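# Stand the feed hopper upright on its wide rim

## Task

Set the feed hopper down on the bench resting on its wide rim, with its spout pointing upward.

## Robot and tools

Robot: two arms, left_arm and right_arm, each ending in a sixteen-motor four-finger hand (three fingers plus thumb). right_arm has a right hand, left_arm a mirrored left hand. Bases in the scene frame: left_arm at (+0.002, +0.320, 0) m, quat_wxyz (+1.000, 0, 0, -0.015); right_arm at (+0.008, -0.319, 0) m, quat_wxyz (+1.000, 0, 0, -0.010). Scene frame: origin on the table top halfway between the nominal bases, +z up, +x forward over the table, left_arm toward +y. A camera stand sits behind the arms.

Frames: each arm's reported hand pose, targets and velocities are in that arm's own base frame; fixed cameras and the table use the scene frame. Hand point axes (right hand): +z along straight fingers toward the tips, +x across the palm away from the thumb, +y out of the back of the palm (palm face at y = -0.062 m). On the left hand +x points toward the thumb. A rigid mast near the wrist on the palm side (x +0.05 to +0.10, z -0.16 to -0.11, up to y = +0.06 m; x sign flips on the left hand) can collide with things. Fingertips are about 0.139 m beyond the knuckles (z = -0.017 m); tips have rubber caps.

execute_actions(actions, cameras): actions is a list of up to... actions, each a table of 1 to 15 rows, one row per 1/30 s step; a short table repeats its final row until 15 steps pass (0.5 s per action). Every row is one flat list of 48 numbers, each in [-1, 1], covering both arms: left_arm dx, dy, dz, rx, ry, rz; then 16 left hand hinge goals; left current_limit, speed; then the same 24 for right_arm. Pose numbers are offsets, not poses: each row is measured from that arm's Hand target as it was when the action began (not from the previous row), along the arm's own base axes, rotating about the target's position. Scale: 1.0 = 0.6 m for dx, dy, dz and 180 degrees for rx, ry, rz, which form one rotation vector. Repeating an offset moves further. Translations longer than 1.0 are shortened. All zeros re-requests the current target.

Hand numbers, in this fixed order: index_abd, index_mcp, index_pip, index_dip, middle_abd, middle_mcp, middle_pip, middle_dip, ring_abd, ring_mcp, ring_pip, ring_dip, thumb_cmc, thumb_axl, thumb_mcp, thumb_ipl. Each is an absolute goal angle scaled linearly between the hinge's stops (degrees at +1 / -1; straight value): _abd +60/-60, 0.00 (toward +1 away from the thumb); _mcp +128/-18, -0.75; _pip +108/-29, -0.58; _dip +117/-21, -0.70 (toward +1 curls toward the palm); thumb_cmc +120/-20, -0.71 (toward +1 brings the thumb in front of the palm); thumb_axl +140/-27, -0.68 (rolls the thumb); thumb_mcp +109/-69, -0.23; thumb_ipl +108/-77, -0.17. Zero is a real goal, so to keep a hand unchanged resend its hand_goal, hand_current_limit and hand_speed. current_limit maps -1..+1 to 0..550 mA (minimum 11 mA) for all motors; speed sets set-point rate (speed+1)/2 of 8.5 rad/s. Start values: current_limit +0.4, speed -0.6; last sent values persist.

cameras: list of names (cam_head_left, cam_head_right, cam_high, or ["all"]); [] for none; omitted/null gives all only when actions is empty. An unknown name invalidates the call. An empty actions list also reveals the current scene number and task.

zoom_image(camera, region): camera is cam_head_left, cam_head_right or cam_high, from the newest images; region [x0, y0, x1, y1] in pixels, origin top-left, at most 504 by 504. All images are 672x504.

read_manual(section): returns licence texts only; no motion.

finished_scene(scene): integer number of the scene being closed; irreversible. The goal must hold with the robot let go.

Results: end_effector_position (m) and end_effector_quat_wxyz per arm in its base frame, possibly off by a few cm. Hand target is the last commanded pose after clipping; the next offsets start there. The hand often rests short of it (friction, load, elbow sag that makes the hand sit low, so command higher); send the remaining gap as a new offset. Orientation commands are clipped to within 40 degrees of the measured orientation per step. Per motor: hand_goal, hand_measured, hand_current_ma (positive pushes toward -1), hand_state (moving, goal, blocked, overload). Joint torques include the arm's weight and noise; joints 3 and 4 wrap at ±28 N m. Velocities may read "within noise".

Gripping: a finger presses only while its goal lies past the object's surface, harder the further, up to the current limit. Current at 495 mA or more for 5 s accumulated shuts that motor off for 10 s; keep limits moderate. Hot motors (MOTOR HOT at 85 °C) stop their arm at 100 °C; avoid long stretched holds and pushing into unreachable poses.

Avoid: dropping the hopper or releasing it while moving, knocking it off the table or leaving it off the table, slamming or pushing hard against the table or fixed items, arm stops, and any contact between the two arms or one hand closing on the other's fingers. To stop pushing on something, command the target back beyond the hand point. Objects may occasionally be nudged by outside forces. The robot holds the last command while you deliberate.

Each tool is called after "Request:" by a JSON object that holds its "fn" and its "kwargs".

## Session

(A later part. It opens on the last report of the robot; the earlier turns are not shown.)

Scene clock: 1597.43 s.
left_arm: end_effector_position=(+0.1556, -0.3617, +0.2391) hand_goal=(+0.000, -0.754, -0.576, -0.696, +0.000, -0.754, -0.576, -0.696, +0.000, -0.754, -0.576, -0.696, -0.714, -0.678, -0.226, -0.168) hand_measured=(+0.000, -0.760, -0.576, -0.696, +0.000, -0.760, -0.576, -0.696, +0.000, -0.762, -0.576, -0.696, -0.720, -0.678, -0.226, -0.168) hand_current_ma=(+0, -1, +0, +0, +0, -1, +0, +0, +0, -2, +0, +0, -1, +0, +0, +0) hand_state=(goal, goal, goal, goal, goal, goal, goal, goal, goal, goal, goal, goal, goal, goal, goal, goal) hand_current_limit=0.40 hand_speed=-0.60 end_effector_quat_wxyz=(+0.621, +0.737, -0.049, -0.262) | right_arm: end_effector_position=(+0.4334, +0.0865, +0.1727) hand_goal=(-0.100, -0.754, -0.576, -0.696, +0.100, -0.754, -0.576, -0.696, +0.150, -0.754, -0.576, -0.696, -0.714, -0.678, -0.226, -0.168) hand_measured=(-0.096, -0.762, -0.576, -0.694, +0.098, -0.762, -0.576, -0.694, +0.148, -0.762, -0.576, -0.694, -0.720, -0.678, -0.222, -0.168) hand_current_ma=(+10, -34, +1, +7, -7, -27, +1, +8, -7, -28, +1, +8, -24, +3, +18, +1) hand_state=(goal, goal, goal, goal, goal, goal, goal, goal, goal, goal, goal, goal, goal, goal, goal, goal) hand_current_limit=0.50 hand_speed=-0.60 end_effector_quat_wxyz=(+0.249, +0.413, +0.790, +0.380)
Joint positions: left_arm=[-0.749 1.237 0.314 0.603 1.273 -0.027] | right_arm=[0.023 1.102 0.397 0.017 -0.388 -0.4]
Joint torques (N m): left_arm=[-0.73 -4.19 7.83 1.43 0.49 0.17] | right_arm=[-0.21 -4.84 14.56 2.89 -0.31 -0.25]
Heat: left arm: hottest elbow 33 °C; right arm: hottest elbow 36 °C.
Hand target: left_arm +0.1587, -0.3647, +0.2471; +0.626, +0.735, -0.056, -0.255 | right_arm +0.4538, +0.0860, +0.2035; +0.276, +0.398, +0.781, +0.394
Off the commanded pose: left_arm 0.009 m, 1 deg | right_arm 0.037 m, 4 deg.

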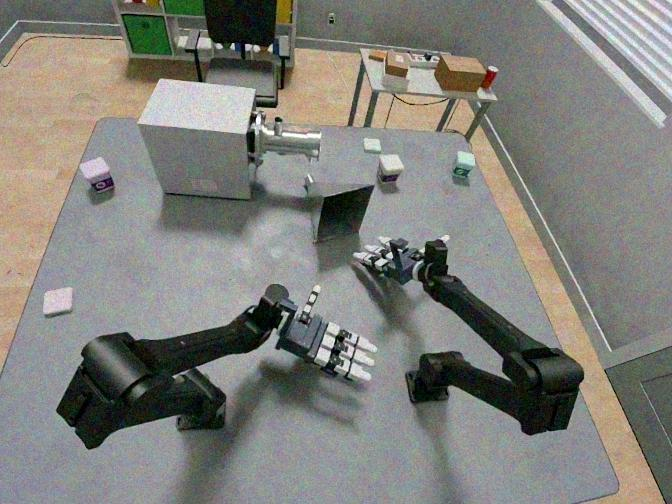

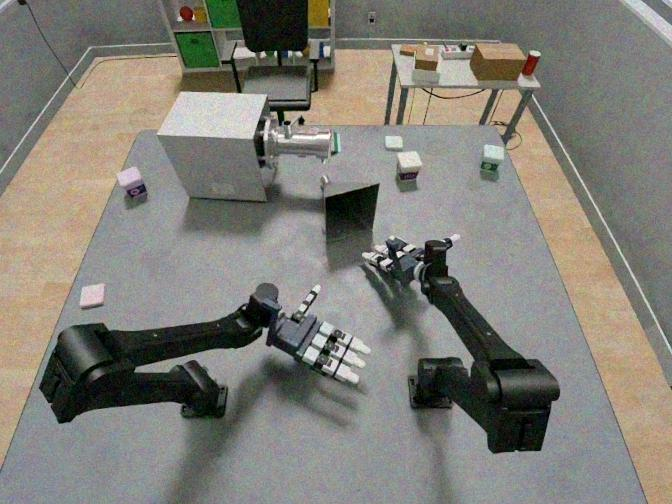

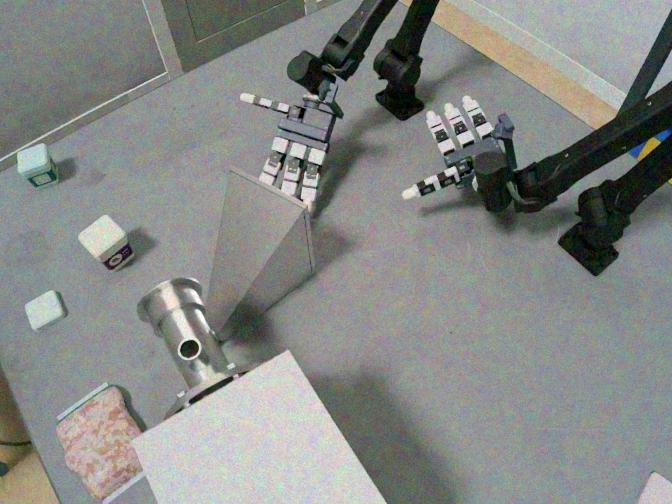

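Request:
{"fn": "execute_actions", "kwargs": {"actions": [[[0,0,0,0,0,0,0,-0.754,-0.576,-0.696,0,-0.754,-0.576,-0.696,0,-0.754,-0.576,-0.696,-0.714,-0.678,-0.226,-0.168,0.4,-0.6,0.06,0.025,0.033,0,0,0,-0.1,-0.754,-0.576,-0.696,0.1,-0.754,-0.576,-0.696,0.15,-0.754,-0.576,-0.696,-0.714,-0.678,-0.226,-0.168,0.5,-0.6]],[[0,0,0,0,0,0,0,-0.754,-0.576,-0.696,0,-0.754,-0.576,-0.696,0,-0.754,-0.576,-0.696,-0.714,-0.678,-0.226,-0.168,0.4,-0.6,0.06,0.01,0,0,0,0,-0.1,-0.754,-0.576,-0.696,0.1,-0.754,-0.576,-0.696,0.15,-0.754,-0.576,-0.696,-0.714,-0.678,-0.226,-0.168,0.5,-0.6]]], "cameras": ["all"]}}

Request:
{"fn": "zoom_image", "kwargs": {"camera": "cam_head_left", "region": [280, 150, 460, 290]}}

Request:
{"fn": "zoom_image", "kwargs": {"camera": "cam_head_right", "region": [280, 150, 460, 290]}}

Scene clock: 1690.63 s.
left_arm: end_effector_position=(+0.1556, -0.3617, +0.2391) hand_goal=(+0.000, -0.754, -0.576, -0.696, +0.000, -0.754, -0.576, -0.696, +0.000, -0.754, -0.576, -0.696, -0.714, -0.678, -0.226, -0.168) hand_measured=(+0.000, -0.760, -0.576, -0.696, +0.000, -0.760, -0.576, -0.696, +0.000, -0.762, -0.576, -0.696, -0.720, -0.678, -0.226, -0.168) hand_current_ma=(+0, -1, +0, +0, +0, -1, +0, +0, +0, -2, +0, +0, -1, +0, +0, +0) hand_state=(goal, goal, goal, goal, goal, goal, goal, goal, goal, goal, goal, goal, goal, goal, goal, goal) hand_current_limit=0.40 hand_speed=-0.60 end_effector_quat_wxyz=(+0.621, +0.737, -0.049, -0.262) | right_arm: end_effector_position=(+0.5052, +0.1017, +0.1959) hand_goal=(-0.100, -0.754, -0.576, -0.696, +0.100, -0.754, -0.576, -0.696, +0.150, -0.754, -0.576, -0.696, -0.714, -0.678, -0.226, -0.168) hand_measured=(-0.096, -0.762, -0.576, -0.694, +0.098, -0.762, -0.576, -0.694, +0.148, -0.762, -0.576, -0.694, -0.720, -0.678, -0.222, -0.168) hand_current_ma=(+10, -34, +1, +7, -7, -27, +1, +8, -7, -28, +1, +8, -24, +3, +18, +1) hand_state=(goal, goal, goal, goal, goal, goal, goal, goal, goal, goal, goal, goal, goal, goal, goal, goal) hand_current_limit=0.50 hand_speed=-0.60 end_effector_quat_wxyz=(+0.256, +0.408, +0.790, +0.379)
Joint positions: left_arm=[-0.749 1.237 0.314 0.603 1.273 -0.027] | right_arm=[0.064 1.275 0.595 0.012 -0.35 -0.381]
Joint torques (N m): left_arm=[-0.67 -4.25 7.84 1.43 0.49 0.17] | right_arm=[1.2 -7 14.91 2.8 0 -0.06]
Motor temperatures (°C): left_arm=[26 26 33 28 27 26] | right_arm=[27 28 41 28 26 29]
Heat: left arm: hottest elbow 33 °C; right arm: hottest elbow 41 °C.
Hand target: left_arm +0.1587, -0.3647, +0.2471; +0.626, +0.735, -0.056, -0.255 | right_arm +0.5258, +0.1071, +0.2235; +0.276, +0.398, +0.781, +0.394
Off the commanded pose: left_arm 0.009 m, 1 deg | right_arm 0.035 m, 3 deg.

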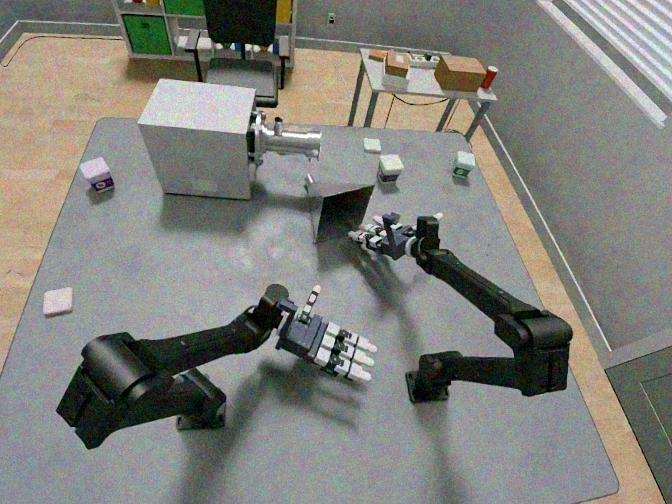

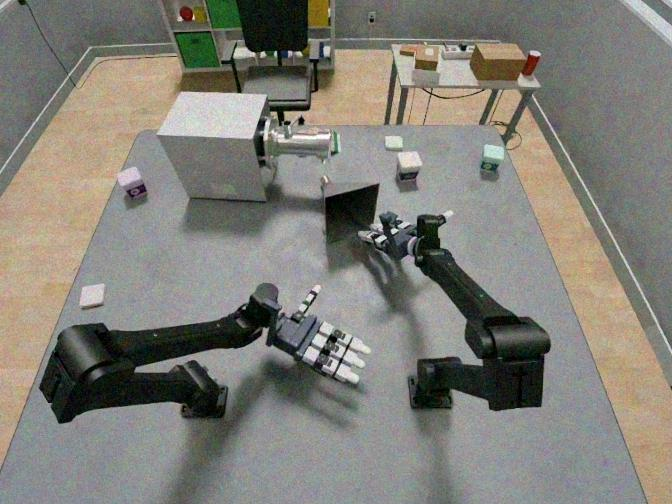

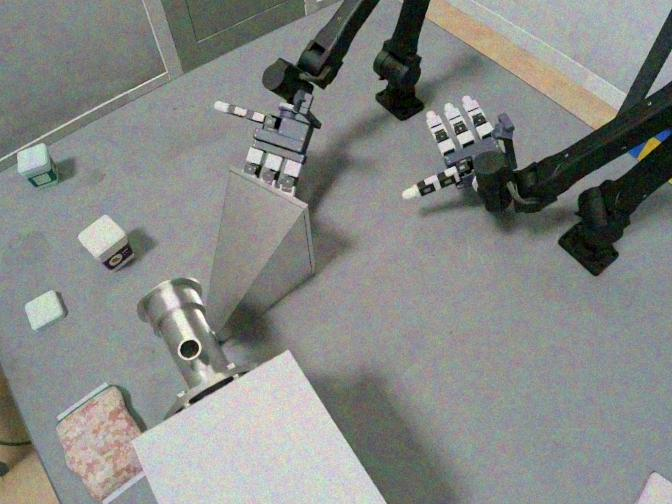

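Scaled by 2.800 from the camera's 672x504 image, which has a finer 960x720 frame.

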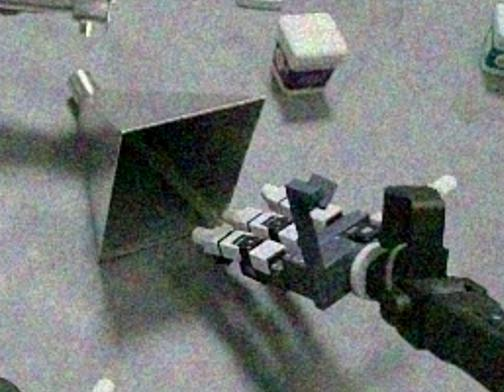

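Scaled by 2.800 from the camera's 672x504 image, which has a finer 960x720 frame.

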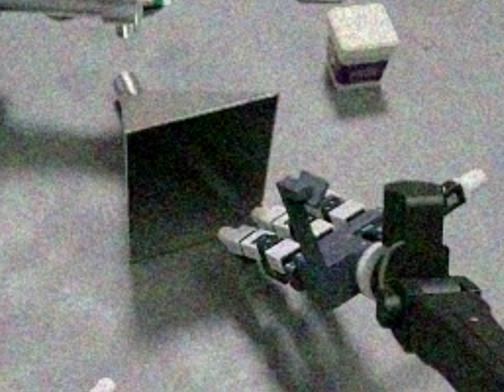

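Request:
{"fn": "execute_actions", "kwargs": {"actions": [[[0,0,0,0,0,0,0,-0.754,-0.576,-0.696,0,-0.754,-0.576,-0.696,0,-0.754,-0.576,-0.696,-0.714,-0.678,-0.226,-0.168,0.4,-0.6,0.05,0.034,0,0,0,0,-0.1,-0.754,-0.576,-0.696,0.1,-0.754,-0.576,-0.696,0.15,-0.754,-0.576,-0.696,-0.714,-0.678,-0.226,-0.168,0.5,-0.6]],[[0,0,0,0,0,0,0,-0.754,-0.576,-0.696,0,-0.754,-0.576,-0.696,0,-0.754,-0.576,-0.696,-0.714,-0.678,-0.226,-0.168,0.4,-0.6,0.04,0.025,0,0,0,0,-0.1,-0.754,-0.576,-0.696,0.1,-0.754,-0.576,-0.696,0.15,-0.754,-0.576,-0.696,-0.714,-0.678,-0.226,-0.168,0.5,-0.6]]], "cameras": ["all"]}}

Request:
{"fn": "zoom_image", "kwargs": {"camera": "cam_head_left", "region": [300, 150, 440, 270]}}

Request:
{"fn": "zoom_image", "kwargs": {"camera": "cam_head_right", "region": [300, 150, 440, 270]}}

Request:
{"fn": "zoom_image", "kwargs": {"camera": "cam_high", "region": [180, 80, 340, 300]}}

Scene clock: 1710.87 s.
left_arm: end_effector_position=(+0.1556, -0.3617, +0.2391) hand_goal=(+0.000, -0.754, -0.576, -0.696, +0.000, -0.754, -0.576, -0.696, +0.000, -0.754, -0.576, -0.696, -0.714, -0.678, -0.226, -0.168) hand_measured=(+0.000, -0.760, -0.576, -0.696, +0.000, -0.760, -0.576, -0.696, +0.000, -0.762, -0.576, -0.696, -0.720, -0.678, -0.226, -0.168) hand_current_ma=(+0, -1, +0, +0, +0, -1, +0, +0, +0, -2, +0, +0, -1, +0, +0, +0) hand_state=(goal, goal, goal, goal, goal, goal, goal, goal, goal, goal, goal, goal, goal, goal, goal, goal) hand_current_limit=0.40 hand_speed=-0.60 end_effector_quat_wxyz=(+0.621, +0.737, -0.049, -0.262) | right_arm: end_effector_position=(+0.5592, +0.1364, +0.1960) hand_goal=(-0.100, -0.754, -0.576, -0.696, +0.100, -0.754, -0.576, -0.696, +0.150, -0.754, -0.576, -0.696, -0.714, -0.678, -0.226, -0.168) hand_measured=(-0.096, -0.762, -0.576, -0.694, +0.098, -0.762, -0.576, -0.694, +0.148, -0.762, -0.576, -0.694, -0.720, -0.678, -0.222, -0.168) hand_current_ma=(+10, -34, +1, +7, -7, -27, +1, +8, -7, -28, +1, +8, -24, +3, +18, +1) hand_state=(goal, goal, goal, goal, goal, goal, goal, goal, goal, goal, goal, goal, goal, goal, goal, goal) hand_current_limit=0.50 hand_speed=-0.60 end_effector_quat_wxyz=(+0.256, +0.407, +0.791, +0.377)
Joint positions: left_arm=[-0.749 1.237 0.314 0.603 1.273 -0.027] | right_arm=[0.144 1.429 0.739 0.036 -0.286 -0.336]
Joint torques (N m): left_arm=[-0.67 -4.25 7.83 1.42 0.49 0.17] | right_arm=[1.44 -10.11 14.84 2.77 0.07 -0.02]
Heat: left arm: hottest elbow 33 °C; right arm: hottest elbow 42 °C.
Hand target: left_arm +0.1587, -0.3647, +0.2471; +0.626, +0.735, -0.056, -0.255 | right_arm +0.5799, +0.1424, +0.2235; +0.277, +0.398, +0.781, +0.394
Off the commanded pose: left_arm 0.009 m, 1 deg | right_arm 0.035 m, 3 deg.

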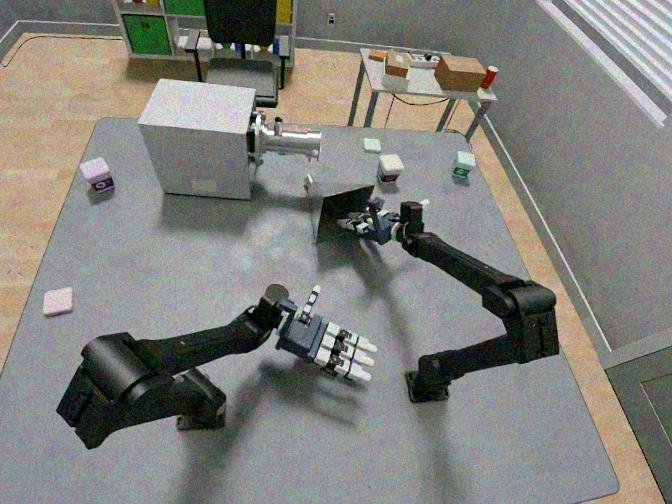

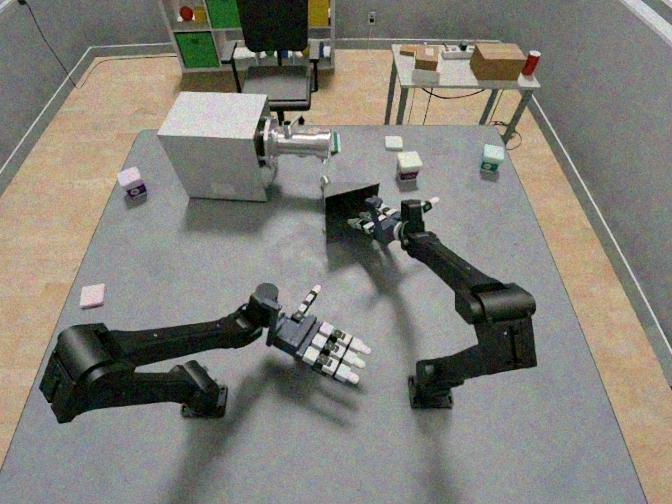

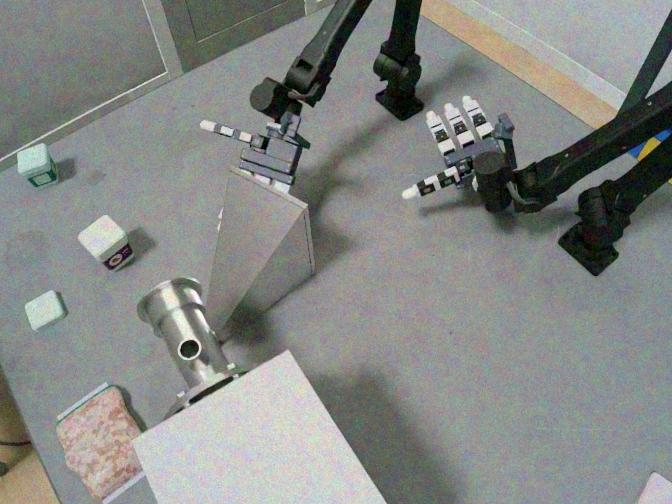

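Scaled by 3.600 from the camera's 672x504 image, which has a finer 960x720 frame.

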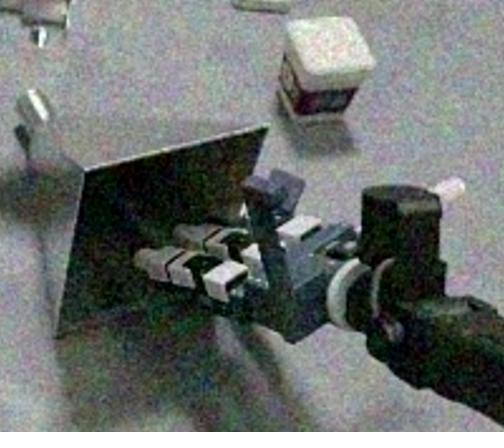

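Scaled by 3.600 from the camera's 672x504 image, which has a finer 960x720 frame.

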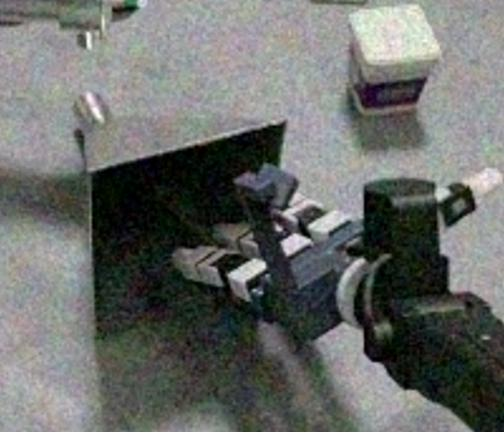

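Scaled by 2.291 from the camera's 672x504 image, which has a finer 960x720 frame.

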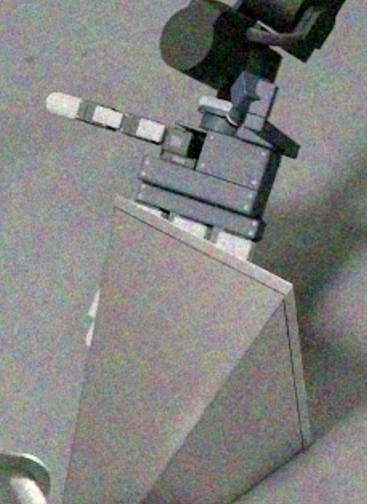

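Request:
{"fn": "execute_actions", "kwargs": {"actions": [[[0,0,0,0,0,0,0.35,-0.754,-0.576,-0.696,-0.35,-0.754,-0.576,-0.696,0.0,-0.754,-0.576,-0.696,-0.714,-0.678,-0.226,-0.168,0.7,-0.7,0,0,0,0,0,0,0.35,-0.754,-0.576,-0.696,-0.35,-0.754,-0.576,-0.696,0.0,-0.754,-0.576,-0.696,-0.714,-0.678,-0.226,-0.168,0.7,-0.7]]]}}

Scene clock: 1717.13 s.
left_arm: end_effector_position=(+0.1556, -0.3617, +0.2391) hand_goal=(+0.350, -0.754, -0.576, -0.696, -0.350, -0.754, -0.576, -0.696, +0.000, -0.754, -0.576, -0.696, -0.714, -0.678, -0.226, -0.168) hand_measured=(+0.102, -0.760, -0.576, -0.696, -0.106, -0.760, -0.576, -0.696, +0.000, -0.762, -0.576, -0.696, -0.720, -0.678, -0.226, -0.168) hand_current_ma=(-468, -1, +0, +0, +467, -1, +0, +0, +0, -2, +0, +0, -1, +0, +0, +0) hand_state=(blocked, goal, goal, goal, blocked, goal, goal, goal, goal, goal, goal, goal, goal, goal, goal, goal) hand_current_limit=0.70 hand_speed=-0.70 end_effector_quat_wxyz=(+0.621, +0.737, -0.049, -0.262) | right_arm: end_effector_position=(+0.5584, +0.1400, +0.1950) hand_goal=(+0.350, -0.754, -0.576, -0.696, -0.350, -0.754, -0.576, -0.696, +0.000, -0.754, -0.576, -0.696, -0.714, -0.678, -0.226, -0.168) hand_measured=(+0.120, -0.764, -0.576, -0.694, -0.054, -0.764, -0.578, -0.696, +0.004, -0.762, -0.576, -0.694, -0.720, -0.678, -0.222, -0.168) hand_current_ma=(-467, -37, +1, +4, +467, -36, -6, +1, +12, -28, +1, +8, -24, +3, +18, +1) hand_state=(blocked, goal, goal, goal, blocked, goal, goal, goal, goal, goal, goal, goal, goal, goal, goal, goal) hand_current_limit=0.70 hand_speed=-0.70 end_effector_quat_wxyz=(+0.252, +0.407, +0.792, +0.379)
Joint positions: left_arm=[-0.749 1.237 0.314 0.603 1.273 -0.027] | right_arm=[0.151 1.431 0.739 0.036 -0.289 -0.328]
Joint torques (N m): left_arm=[-0.62 -4.25 7.84 1.43 0.48 0.17] | right_arm=[0.5 -9.7 14.97 2.92 0.13 -0.15]
Heat: left arm: hottest elbow 33 °C; right arm: hottest elbow 41 °C.
Hand target: left_arm +0.1587, -0.3647, +0.2471; +0.626, +0.735, -0.056, -0.255 | right_arm +0.5798, +0.1423, +0.2235; +0.277, +0.398, +0.781, +0.394
Off the commanded pose: left_arm 0.009 m, 1 deg | right_arm 0.036 m, 4 deg.

Request:
{"fn": "execute_actions", "kwargs": {"actions": [[[0,0,0,0,0,0,0,-0.754,-0.576,-0.696,0,-0.754,-0.576,-0.696,0,-0.754,-0.576,-0.696,-0.714,-0.678,-0.226,-0.168,0.4,-0.6,-0.08,-0.03,0,0,0,0,0.35,-0.754,-0.576,-0.696,-0.35,-0.754,-0.576,-0.696,0.0,-0.754,-0.576,-0.696,-0.714,-0.678,-0.226,-0.168,0.7,-0.7]],[[0,0,0,0,0,0,0,-0.754,-0.576,-0.696,0,-0.754,-0.576,-0.696,0,-0.754,-0.576,-0.696,-0.714,-0.678,-0.226,-0.168,0.4,-0.6,-0.08,-0.03,0,0,0,0,0.35,-0.754,-0.576,-0.696,-0.35,-0.754,-0.576,-0.696,0.0,-0.754,-0.576,-0.696,-0.714,-0.678,-0.226,-0.168,0.7,-0.7]]], "cameras": ["all"]}}

Scene clock: 1737.50 s.
left_arm: end_effector_position=(+0.1556, -0.3617, +0.2391) hand_goal=(+0.000, -0.754, -0.576, -0.696, +0.000, -0.754, -0.576, -0.696, +0.000, -0.754, -0.576, -0.696, -0.714, -0.678, -0.226, -0.168) hand_measured=(+0.002, -0.760, -0.576, -0.696, -0.006, -0.760, -0.576, -0.696, +0.000, -0.762, -0.576, -0.696, -0.720, -0.678, -0.226, -0.168) hand_current_ma=(+0, -1, +0, +0, -1, -1, +0, +0, +0, -2, +0, +0, -1, +0, +0, +0) hand_state=(goal, goal, goal, goal, goal, goal, goal, goal, goal, goal, goal, goal, goal, goal, goal, goal) hand_current_limit=0.40 hand_speed=-0.60 end_effector_quat_wxyz=(+0.621, +0.737, -0.049, -0.262) | right_arm: end_effector_position=(+0.4842, +0.1099, +0.2169) hand_goal=(+0.350, -0.754, -0.576, -0.696, -0.350, -0.754, -0.576, -0.696, +0.000, -0.754, -0.576, -0.696, -0.714, -0.678, -0.226, -0.168) hand_measured=(+0.134, -0.768, -0.580, -0.696, -0.072, -0.758, -0.576, -0.696, +0.004, -0.762, -0.576, -0.694, -0.720, -0.678, -0.222, -0.168) hand_current_ma=(-468, -56, -10, +0, +467, -18, +0, +1, +9, -28, +1, +8, -24, +3, +18, +1) hand_state=(blocked, goal, goal, goal, blocked, goal, goal, goal, goal, goal, goal, goal, goal, goal, goal, goal) hand_current_limit=0.70 hand_speed=-0.70 end_effector_quat_wxyz=(+0.270, +0.400, +0.783, +0.392)
Joint positions: left_arm=[-0.749 1.237 0.314 0.603 1.273 -0.027] | right_arm=[0.093 1.182 0.552 0.014 -0.334 -0.359]
Joint torques (N m): left_arm=[-0.73 -4.25 7.83 1.42 0.48 0.17] | right_arm=[-0.56 -7.88 10.47 2.09 -0.29 -0.25]
Heat: left arm: hottest elbow 33 °C; right arm: hottest elbow 41 °C.
Hand target: left_arm +0.1587, -0.3647, +0.2471; +0.626, +0.735, -0.056, -0.255 | right_arm +0.4839, +0.1064, +0.2234; +0.277, +0.398, +0.781, +0.394
Off the commanded pose: left_arm 0.009 m, 1 deg | right_arm 0.007 m, 1 deg.

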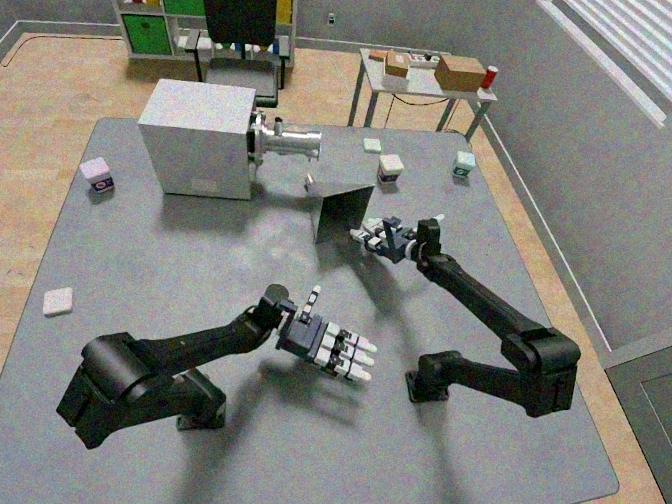

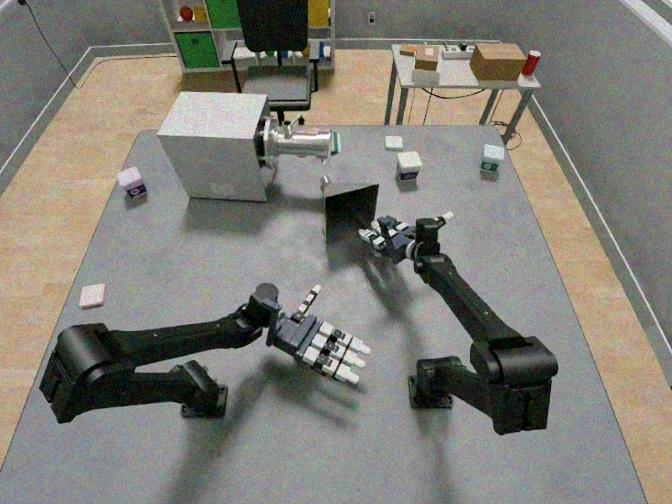

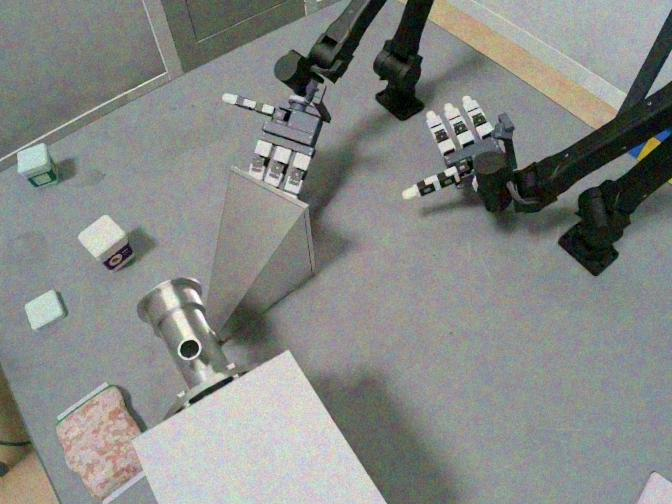

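Request:
{"fn": "execute_actions", "kwargs": {"actions": [[[0,0,0,0,0,0,0,-0.754,-0.576,-0.696,0,-0.754,-0.576,-0.696,0,-0.754,-0.576,-0.696,-0.714,-0.678,-0.226,-0.168,0.4,-0.6,-0.1,-0.05,0,0,0,0,-0.05,-0.754,-0.576,-0.696,0.05,-0.754,-0.576,-0.696,0.1,-0.754,-0.576,-0.696,-0.714,-0.678,-0.226,-0.168,0.4,-0.5]],[[0,0,0,0,0,0,0,-0.754,-0.576,-0.696,0,-0.754,-0.576,-0.696,0,-0.754,-0.576,-0.696,-0.714,-0.678,-0.226,-0.168,0.4,-0.6,-0.03,0,0.18,0,0,-0.055,0,-0.616,0.88,-0.261,0,-0.616,0.88,-0.261,0,-0.616,0.88,-0.261,0.571,-0.678,-0.226,-0.168,0.4,-0.5]],[[0,0,0,0,0,0,0,-0.754,-0.576,-0.696,0,-0.754,-0.576,-0.696,0,-0.754,-0.576,-0.696,-0.714,-0.678,-0.226,-0.168,0.4,-0.6,0.03,0.06,0.13,0,0,-0.055,0,-0.616,0.88,-0.261,0,-0.616,0.88,-0.261,0,-0.616,0.88,-0.261,0.571,-0.678,-0.226,-0.168,0.4,-0.5]],[[0,0,0,0,0,0,0,-0.754,-0.576,-0.696,0,-0.754,-0.576,-0.696,0,-0.754,-0.576,-0.696,-0.714,-0.678,-0.226,-0.168,0.4,-0.6,0.1,0.15,0,0,0,0,0,-0.616,0.88,-0.261,0,-0.616,0.88,-0.261,0,-0.616,0.88,-0.261,0.571,-0.678,-0.226,-0.168,0.4,-0.5]],[[0,0,0,0,0,0,0,-0.754,-0.576,-0.696,0,-0.754,-0.576,-0.696,0,-0.754,-0.576,-0.696,-0.714,-0.678,-0.226,-0.168,0.4,-0.6,0.1,0.16,0,0,0,0,0,-0.616,0.88,-0.261,0,-0.616,0.88,-0.261,0,-0.616,0.88,-0.261,0.571,-0.678,-0.226,-0.168,0.4,-0.5]],[[0,0,0,0,0,0,0,-0.754,-0.576,-0.696,0,-0.754,-0.576,-0.696,0,-0.754,-0.576,-0.696,-0.714,-0.678,-0.226,-0.168,0.4,-0.6,0.1,0.16,0,0,0,0,0,-0.616,0.88,-0.261,0,-0.616,0.88,-0.261,0,-0.616,0.88,-0.261,0.571,-0.678,-0.226,-0.168,0.4,-0.5]]], "cameras": ["all"]}}

Scene clock: 1896.63 s.
left_arm: end_effector_position=(+0.1556, -0.3617, +0.2391) hand_goal=(+0.000, -0.754, -0.576, -0.696, +0.000, -0.754, -0.576, -0.696, +0.000, -0.754, -0.576, -0.696, -0.714, -0.678, -0.226, -0.168) hand_measured=(+0.002, -0.760, -0.576, -0.696, -0.006, -0.760, -0.576, -0.696, +0.000, -0.762, -0.576, -0.696, -0.720, -0.678, -0.226, -0.168) hand_current_ma=(+0, -1, +0, +0, -1, -1, +0, +0, +0, -2, +0, +0, -1, +0, +0, +0) hand_state=(goal, goal, goal, goal, goal, goal, goal, goal, goal, goal, goal, goal, goal, goal, goal, goal) hand_current_limit=0.40 hand_speed=-0.60 end_effector_quat_wxyz=(+0.621, +0.737, -0.049, -0.262) | right_arm: end_effector_position=(+0.5945, +0.3938, +0.3697) hand_goal=(+0.000, -0.616, +0.880, -0.262, +0.000, -0.616, +0.880, -0.262, +0.000, -0.616, +0.880, -0.262, +0.570, -0.678, -0.226, -0.168) hand_measured=(-0.002, -0.632, +0.878, -0.264, +0.002, -0.630, +0.876, -0.264, +0.002, -0.630, +0.876, -0.264, +0.570, -0.678, -0.222, -0.168) hand_current_ma=(-5, -63, -10, -8, +8, -55, -10, -9, +7, -54, -12, -9, +2, +3, +18, +1) hand_state=(goal, goal, goal, goal, goal, goal, goal, goal, goal, goal, goal, goal, goal, goal, goal, goal) hand_current_limit=0.40 hand_speed=-0.50 end_effector_quat_wxyz=(+0.334, +0.520, +0.720, +0.315)
Joint positions: left_arm=[-0.749 1.237 0.314 0.603 1.273 -0.027] | right_arm=[0.75 1.643 1.496 -0.571 0.493 0.202]
Joint torques (N m): left_arm=[-0.67 -4.19 7.84 1.43 0.49 0.17] | right_arm=[0.44 -15.74 17.39 1.78 0.6 0.03]
Motor temperatures (°C): left_arm=[26 26 33 28 27 26] | right_arm=[26 29 36 28 26 29]
Heat: left arm: hottest elbow 33 °C; right arm: hottest elbow 36 °C.
Hand target: left_arm +0.1587, -0.3647, +0.2471; +0.626, +0.735, -0.056, -0.255 | right_arm +0.6038, +0.3944, +0.4093; +0.340, +0.526, +0.701, +0.340
Off the commanded pose: left_arm 0.009 m, 1 deg | right_arm 0.041 m, 4 deg.

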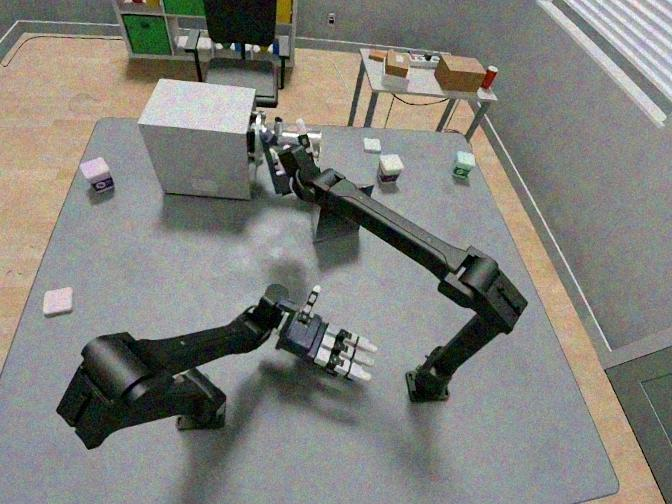

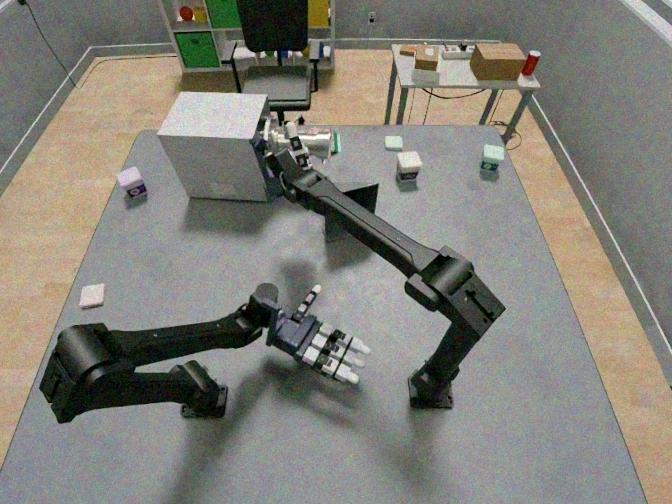

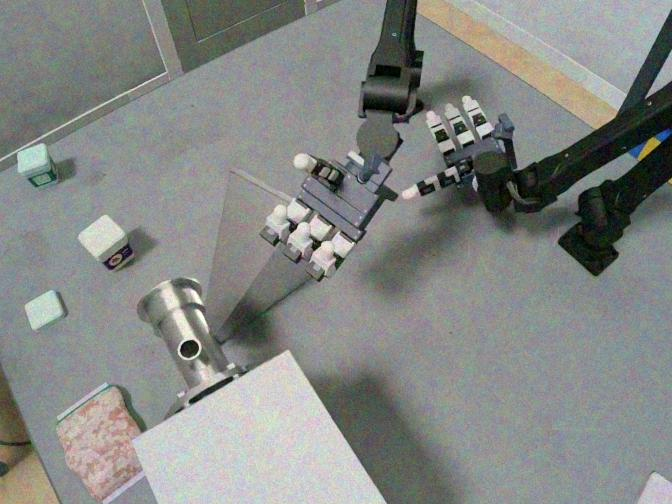

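Request:
{"fn": "execute_actions", "kwargs": {"actions": [[[0,0,0,0,0,0,0,-0.754,-0.576,-0.696,0,-0.754,-0.576,-0.696,0,-0.754,-0.576,-0.696,-0.714,-0.678,-0.226,-0.168,0.4,-0.6,0.03,0.07,-0.1,0,0,0,0,-0.616,0.88,-0.261,0,-0.616,0.88,-0.261,0,-0.616,0.88,-0.261,0.571,-0.678,-0.226,-0.168,0.4,-0.5]],[[0,0,0,0,0,0,0,-0.754,-0.576,-0.696,0,-0.754,-0.576,-0.696,0,-0.754,-0.576,-0.696,-0.714,-0.678,-0.226,-0.168,0.4,-0.6,0,0,-0.15,0,0,0,0,-0.616,0.88,-0.261,0,-0.616,0.88,-0.261,0,-0.616,0.88,-0.261,0.571,-0.678,-0.226,-0.168,0.4,-0.5]]], "cameras": ["all"]}}

Request:
{"fn": "zoom_image", "kwargs": {"camera": "cam_high", "region": [140, 120, 440, 360]}}

Request:
{"fn": "zoom_image", "kwargs": {"camera": "cam_head_right", "region": [240, 100, 420, 260]}}

Scene clock: 1914.97 s.
left_arm: end_effector_position=(+0.1556, -0.3617, +0.2391) hand_goal=(+0.000, -0.754, -0.576, -0.696, +0.000, -0.754, -0.576, -0.696, +0.000, -0.754, -0.576, -0.696, -0.714, -0.678, -0.226, -0.168) hand_measured=(+0.002, -0.760, -0.576, -0.696, -0.006, -0.760, -0.576, -0.696, +0.000, -0.762, -0.576, -0.696, -0.720, -0.678, -0.226, -0.168) hand_current_ma=(+0, -1, +0, +0, -1, -1, +0, +0, +0, -2, +0, +0, -1, +0, +0, +0) hand_state=(goal, goal, goal, goal, goal, goal, goal, goal, goal, goal, goal, goal, goal, goal, goal, goal) hand_current_limit=0.40 hand_speed=-0.60 end_effector_quat_wxyz=(+0.621, +0.737, -0.049, -0.262) | right_arm: end_effector_position=(+0.6217, +0.4316, +0.2456) hand_goal=(+0.000, -0.616, +0.880, -0.262, +0.000, -0.616, +0.880, -0.262, +0.000, -0.616, +0.880, -0.262, +0.570, -0.678, -0.226, -0.168) hand_measured=(-0.002, -0.632, +0.878, -0.264, +0.002, -0.630, +0.876, -0.264, +0.002, -0.630, +0.876, -0.264, +0.570, -0.678, -0.222, -0.168) hand_current_ma=(-5, -63, -10, -8, +8, -55, -10, -9, +7, -54, -12, -9, +2, +3, +18, +1) hand_state=(goal, goal, goal, goal, goal, goal, goal, goal, goal, goal, goal, goal, goal, goal, goal, goal) hand_current_limit=0.40 hand_speed=-0.50 end_effector_quat_wxyz=(+0.337, +0.527, +0.709, +0.325)
Joint positions: left_arm=[-0.749 1.237 0.314 0.603 1.273 -0.027] | right_arm=[0.77 1.853 1.43 -0.28 0.519 0.232]
Joint torques (N m): left_arm=[-0.67 -4.25 7.84 1.43 0.49 0.17] | right_arm=[1.32 -18.43 12.34 2.77 0.56 -0.03]
Heat: left arm: hottest elbow 33 °C; right arm: hottest elbow 39 °C.
Hand target: left_arm +0.1587, -0.3647, +0.2471; +0.626, +0.735, -0.056, -0.255 | right_arm +0.6219, +0.4364, +0.2595; +0.340, +0.526, +0.701, +0.340
Off the commanded pose: left_arm 0.009 m, 1 deg | right_arm 0.014 m, 2 deg.

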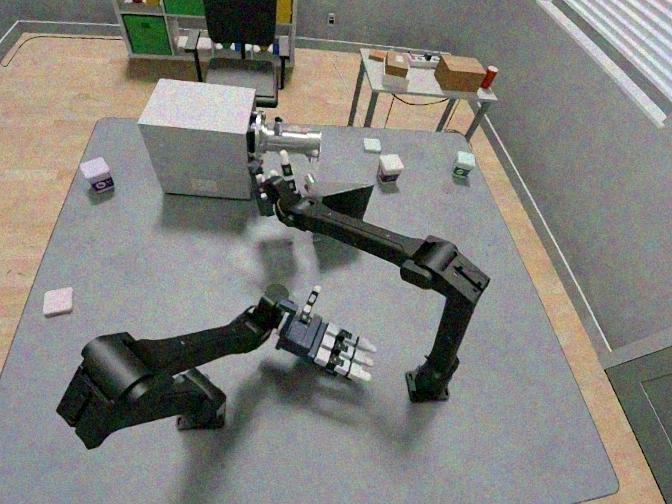

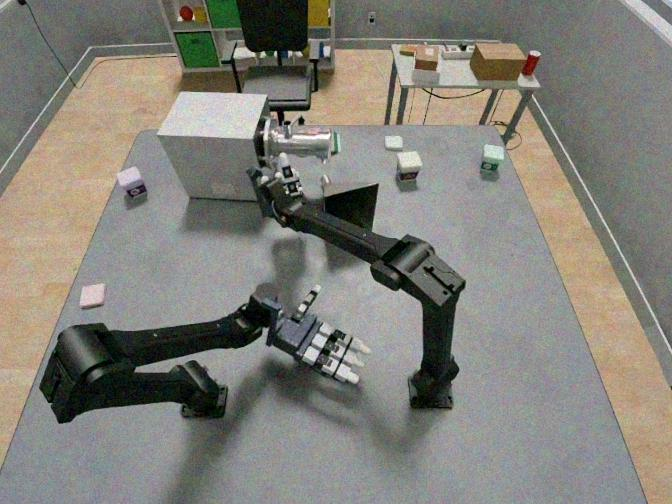

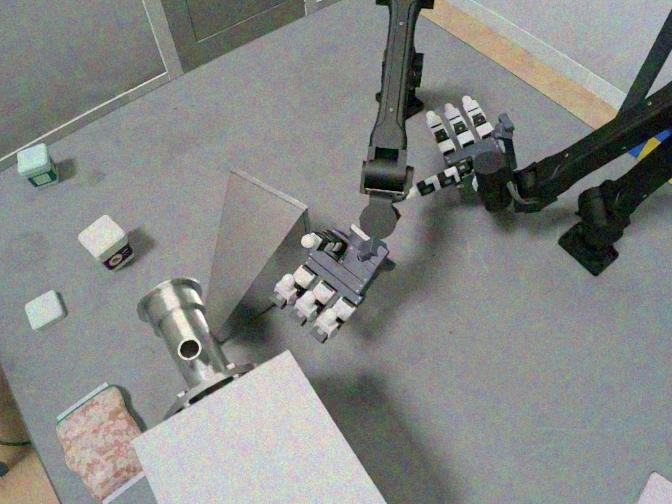

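Scaled by 1.680 from the camera's 672x504 image, which has a finer 960x720 frame.

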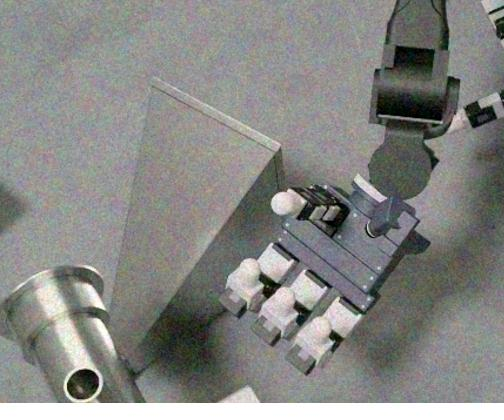

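Scaled by 2.800 from the camera's 672x504 image, which has a finer 960x720 frame.

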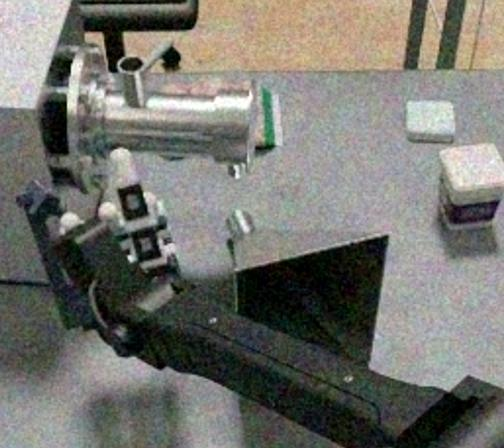

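Request:
{"fn": "execute_actions", "kwargs": {"actions": [[[0,0,0,0,0,0,0,-0.754,-0.576,-0.696,0,-0.754,-0.576,-0.696,0,-0.754,-0.576,-0.696,-0.714,-0.678,-0.226,-0.168,0.4,-0.6,0,0,-0.16,0,0,-0.03,0,-0.616,0.88,-0.261,0,-0.616,0.88,-0.261,0,-0.616,0.88,-0.261,0.571,-0.678,-0.226,-0.168,0.4,-0.5]],[[0,0,0,0,0,0,0,-0.754,-0.576,-0.696,0,-0.754,-0.576,-0.696,0,-0.754,-0.576,-0.696,-0.714,-0.678,-0.226,-0.168,0.4,-0.6,0,-0.07,0,0,0,0,0,-0.616,0.88,-0.261,0,-0.616,0.88,-0.261,0,-0.616,0.88,-0.261,0.571,-0.678,-0.226,-0.168,0.4,-0.5]]], "cameras": ["all"]}}

Request:
{"fn": "zoom_image", "kwargs": {"camera": "cam_high", "region": [140, 120, 440, 360]}}

Request:
{"fn": "zoom_image", "kwargs": {"camera": "cam_head_left", "region": [240, 120, 400, 260]}}

Scene clock: 1936.33 s.
left_arm: end_effector_position=(+0.1556, -0.3617, +0.2391) hand_goal=(+0.000, -0.754, -0.576, -0.696, +0.000, -0.754, -0.576, -0.696, +0.000, -0.754, -0.576, -0.696, -0.714, -0.678, -0.226, -0.168) hand_measured=(+0.002, -0.760, -0.576, -0.696, -0.006, -0.760, -0.576, -0.696, +0.000, -0.762, -0.576, -0.696, -0.720, -0.678, -0.226, -0.168) hand_current_ma=(+0, -1, +0, +0, -1, -1, +0, +0, +0, -2, +0, +0, -1, +0, +0, +0) hand_state=(goal, goal, goal, goal, goal, goal, goal, goal, goal, goal, goal, goal, goal, goal, goal, goal) hand_current_limit=0.40 hand_speed=-0.60 end_effector_quat_wxyz=(+0.621, +0.737, -0.049, -0.262) | right_arm: end_effector_position=(+0.6208, +0.3923, +0.1431) hand_goal=(+0.000, -0.616, +0.880, -0.262, +0.000, -0.616, +0.880, -0.262, +0.000, -0.616, +0.880, -0.262, +0.570, -0.678, -0.226, -0.168) hand_measured=(-0.002, -0.632, +0.878, -0.264, +0.002, -0.628, +0.876, -0.264, +0.002, -0.630, +0.876, -0.264, +0.570, -0.678, -0.222, -0.168) hand_current_ma=(-5, -62, -10, -8, +8, -52, -10, -9, +7, -53, -12, -9, +2, +3, +18, +1) hand_state=(goal, goal, goal, goal, goal, goal, goal, goal, goal, goal, goal, goal, goal, goal, goal, goal) hand_current_limit=0.40 hand_speed=-0.50 end_effector_quat_wxyz=(+0.353, +0.562, +0.682, +0.307)
Joint positions: left_arm=[-0.749 1.237 0.314 0.603 1.273 -0.027] | right_arm=[0.747 1.96 1.29 -0.066 0.577 0.291]
Joint torques (N m): left_arm=[-0.67 -4.19 7.84 1.42 0.49 0.17] | right_arm=[0.21 -20.54 10.04 2.67 0.37 -0.19]
Heat: left arm: hottest elbow 33 °C; right arm: hottest elbow 40 °C.
Hand target: left_arm +0.1587, -0.3647, +0.2471; +0.626, +0.735, -0.056, -0.255 | right_arm +0.6220, +0.3943, +0.1634; +0.356, +0.559, +0.676, +0.324
Off the commanded pose: left_arm 0.009 m, 1 deg | right_arm 0.020 m, 2 deg.

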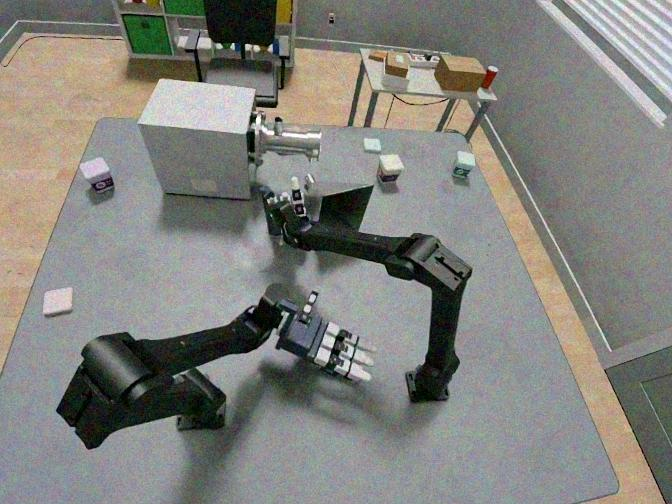

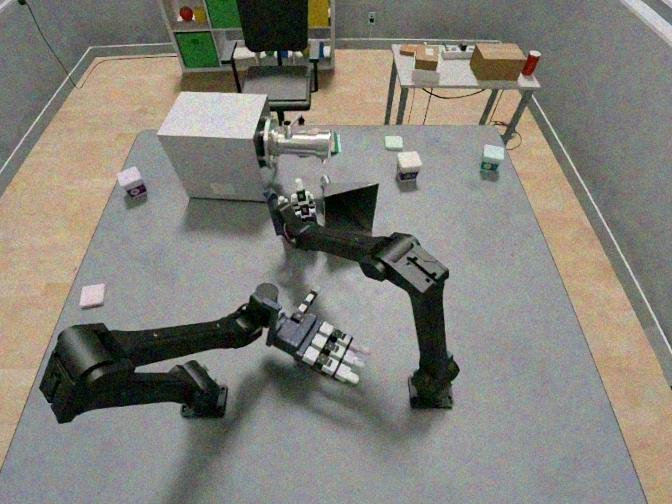

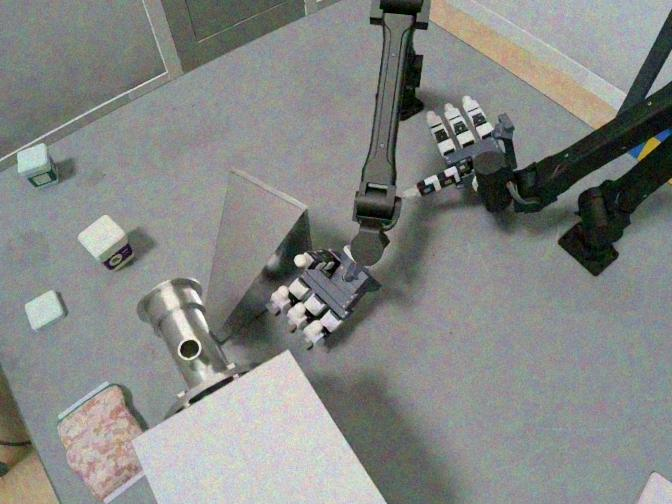

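Scaled by 1.680 from the camera's 672x504 image, which has a finer 960x720 frame.

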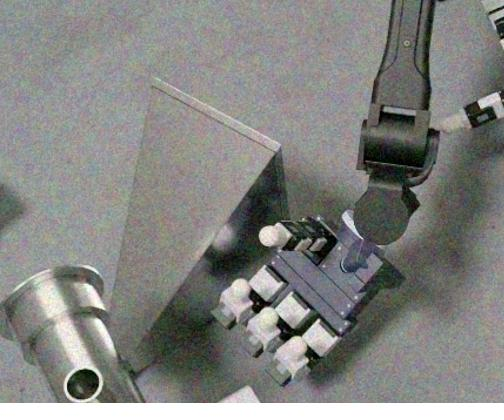

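Scaled by 3.150 from the camera's 672x504 image, which has a finer 960x720 frame.

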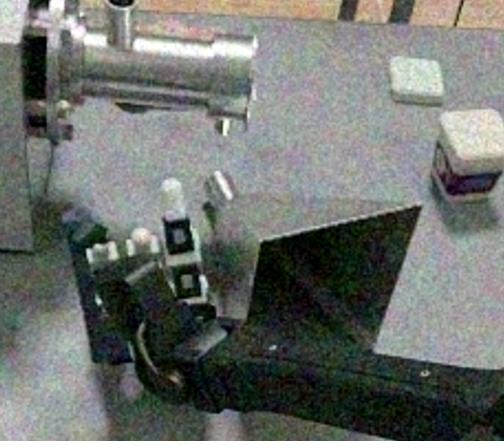

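Request:
{"fn": "execute_actions", "kwargs": {"actions": [[[0,0,0,0,0,0,0,-0.754,-0.576,-0.696,0,-0.754,-0.576,-0.696,0,-0.754,-0.576,-0.696,-0.714,-0.678,-0.226,-0.168,0.4,-0.6,0,-0.06,0,0,0,0,0,-0.616,0.88,-0.261,0,-0.616,0.88,-0.261,0,-0.616,0.88,-0.261,0.571,-0.678,-0.226,-0.168,0.4,-0.5]],[[0,0,0,0,0,0,0,-0.754,-0.576,-0.696,0,-0.754,-0.576,-0.696,0,-0.754,-0.576,-0.696,-0.714,-0.678,-0.226,-0.168,0.4,-0.6,0,-0.06,0,0,0,0,0,-0.616,0.88,-0.261,0,-0.616,0.88,-0.261,0,-0.616,0.88,-0.261,0.571,-0.678,-0.226,-0.168,0.4,-0.5]]], "cameras": ["all"]}}

Scene clock: 1951.67 s.
left_arm: end_effector_position=(+0.1556, -0.3617, +0.2391) hand_goal=(+0.000, -0.754, -0.576, -0.696, +0.000, -0.754, -0.576, -0.696, +0.000, -0.754, -0.576, -0.696, -0.714, -0.678, -0.226, -0.168) hand_measured=(+0.002, -0.760, -0.576, -0.696, -0.006, -0.760, -0.576, -0.696, +0.000, -0.762, -0.576, -0.696, -0.720, -0.678, -0.226, -0.168) hand_current_ma=(+0, -1, +0, +0, -1, -1, +0, +0, +0, -2, +0, +0, -1, +0, +0, +0) hand_state=(goal, goal, goal, goal, goal, goal, goal, goal, goal, goal, goal, goal, goal, goal, goal, goal) hand_current_limit=0.40 hand_speed=-0.60 end_effector_quat_wxyz=(+0.621, +0.737, -0.049, -0.262) | right_arm: end_effector_position=(+0.6123, +0.3407, +0.1448) hand_goal=(+0.000, -0.616, +0.880, -0.262, +0.000, -0.616, +0.880, -0.262, +0.000, -0.616, +0.880, -0.262, +0.570, -0.678, -0.226, -0.168) hand_measured=(+0.002, -0.630, +0.878, -0.264, +0.002, -0.628, +0.876, -0.264, +0.002, -0.628, +0.876, -0.264, +0.570, -0.678, -0.222, -0.168) hand_current_ma=(+6, -61, -10, -8, +8, -52, -10, -9, +7, -52, -12, -9, +0, +3, +18, +1) hand_state=(goal, goal, goal, goal, goal, goal, goal, goal, goal, goal, goal, goal, goal, goal, goal, goal) hand_current_limit=0.40 hand_speed=-0.50 end_effector_quat_wxyz=(+0.342, +0.554, +0.689, +0.318)
Joint positions: left_arm=[-0.749 1.237 0.314 0.603 1.273 -0.027] | right_arm=[0.678 1.866 1.134 0.039 0.491 0.229]
Joint torques (N m): left_arm=[-0.62 -4.25 7.83 1.42 0.49 0.17] | right_arm=[-2.32 -18.43 9.37 2.7 0.68 -0.21]
Heat: left arm: hottest elbow 33 °C; right arm: hottest elbow 39 °C.
Hand target: left_arm +0.1587, -0.3647, +0.2471; +0.626, +0.735, -0.056, -0.255 | right_arm +0.6218, +0.3223, +0.1632; +0.356, +0.559, +0.676, +0.324
Off the commanded pose: left_arm 0.009 m, 1 deg | right_arm 0.028 m, 2 deg.

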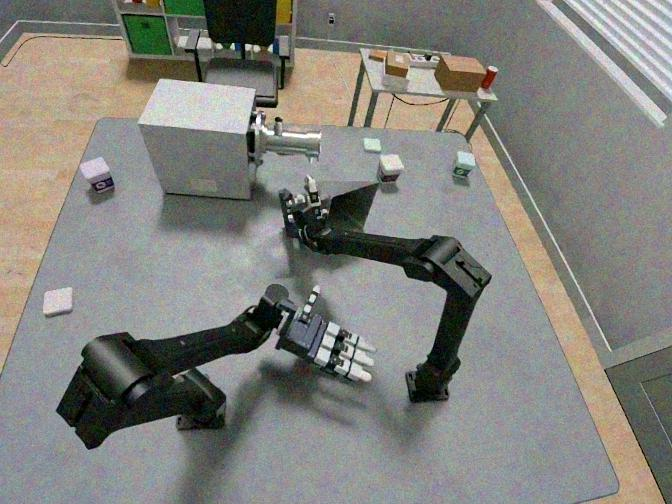

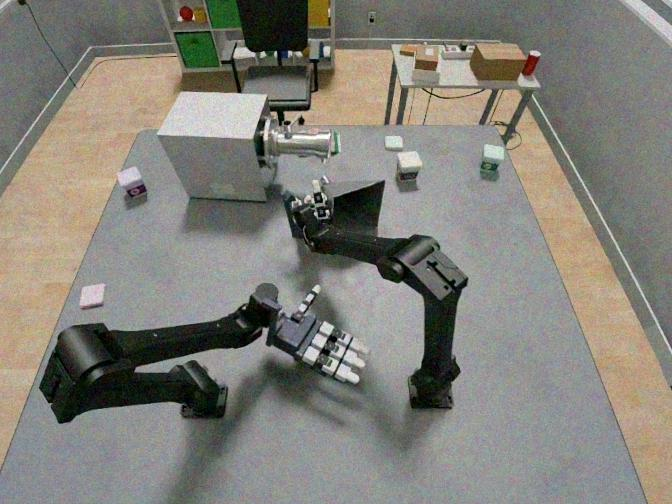

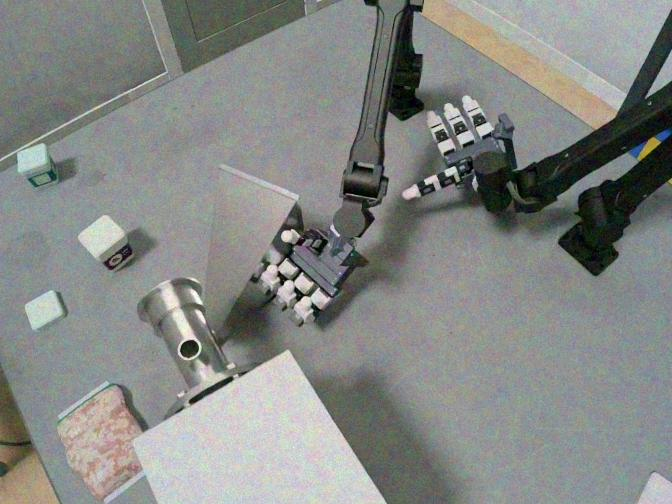

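Request:
{"fn": "zoom_image", "kwargs": {"camera": "cam_head_right", "region": [270, 110, 410, 250]}}

Request:
{"fn": "zoom_image", "kwargs": {"camera": "cam_head_left", "region": [260, 110, 400, 250]}}

Scaled by 3.600 from the camera's 672x504 image, which has a finer 960x720 frame.

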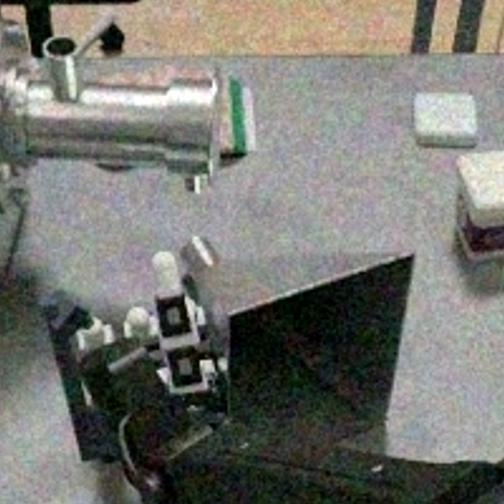

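Scaled by 3.600 from the camera's 672x504 image, which has a finer 960x720 frame.

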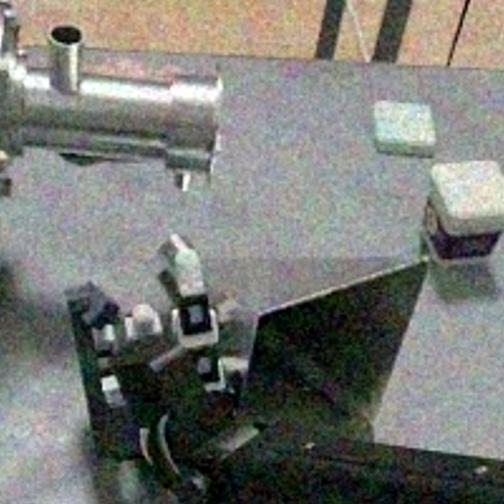

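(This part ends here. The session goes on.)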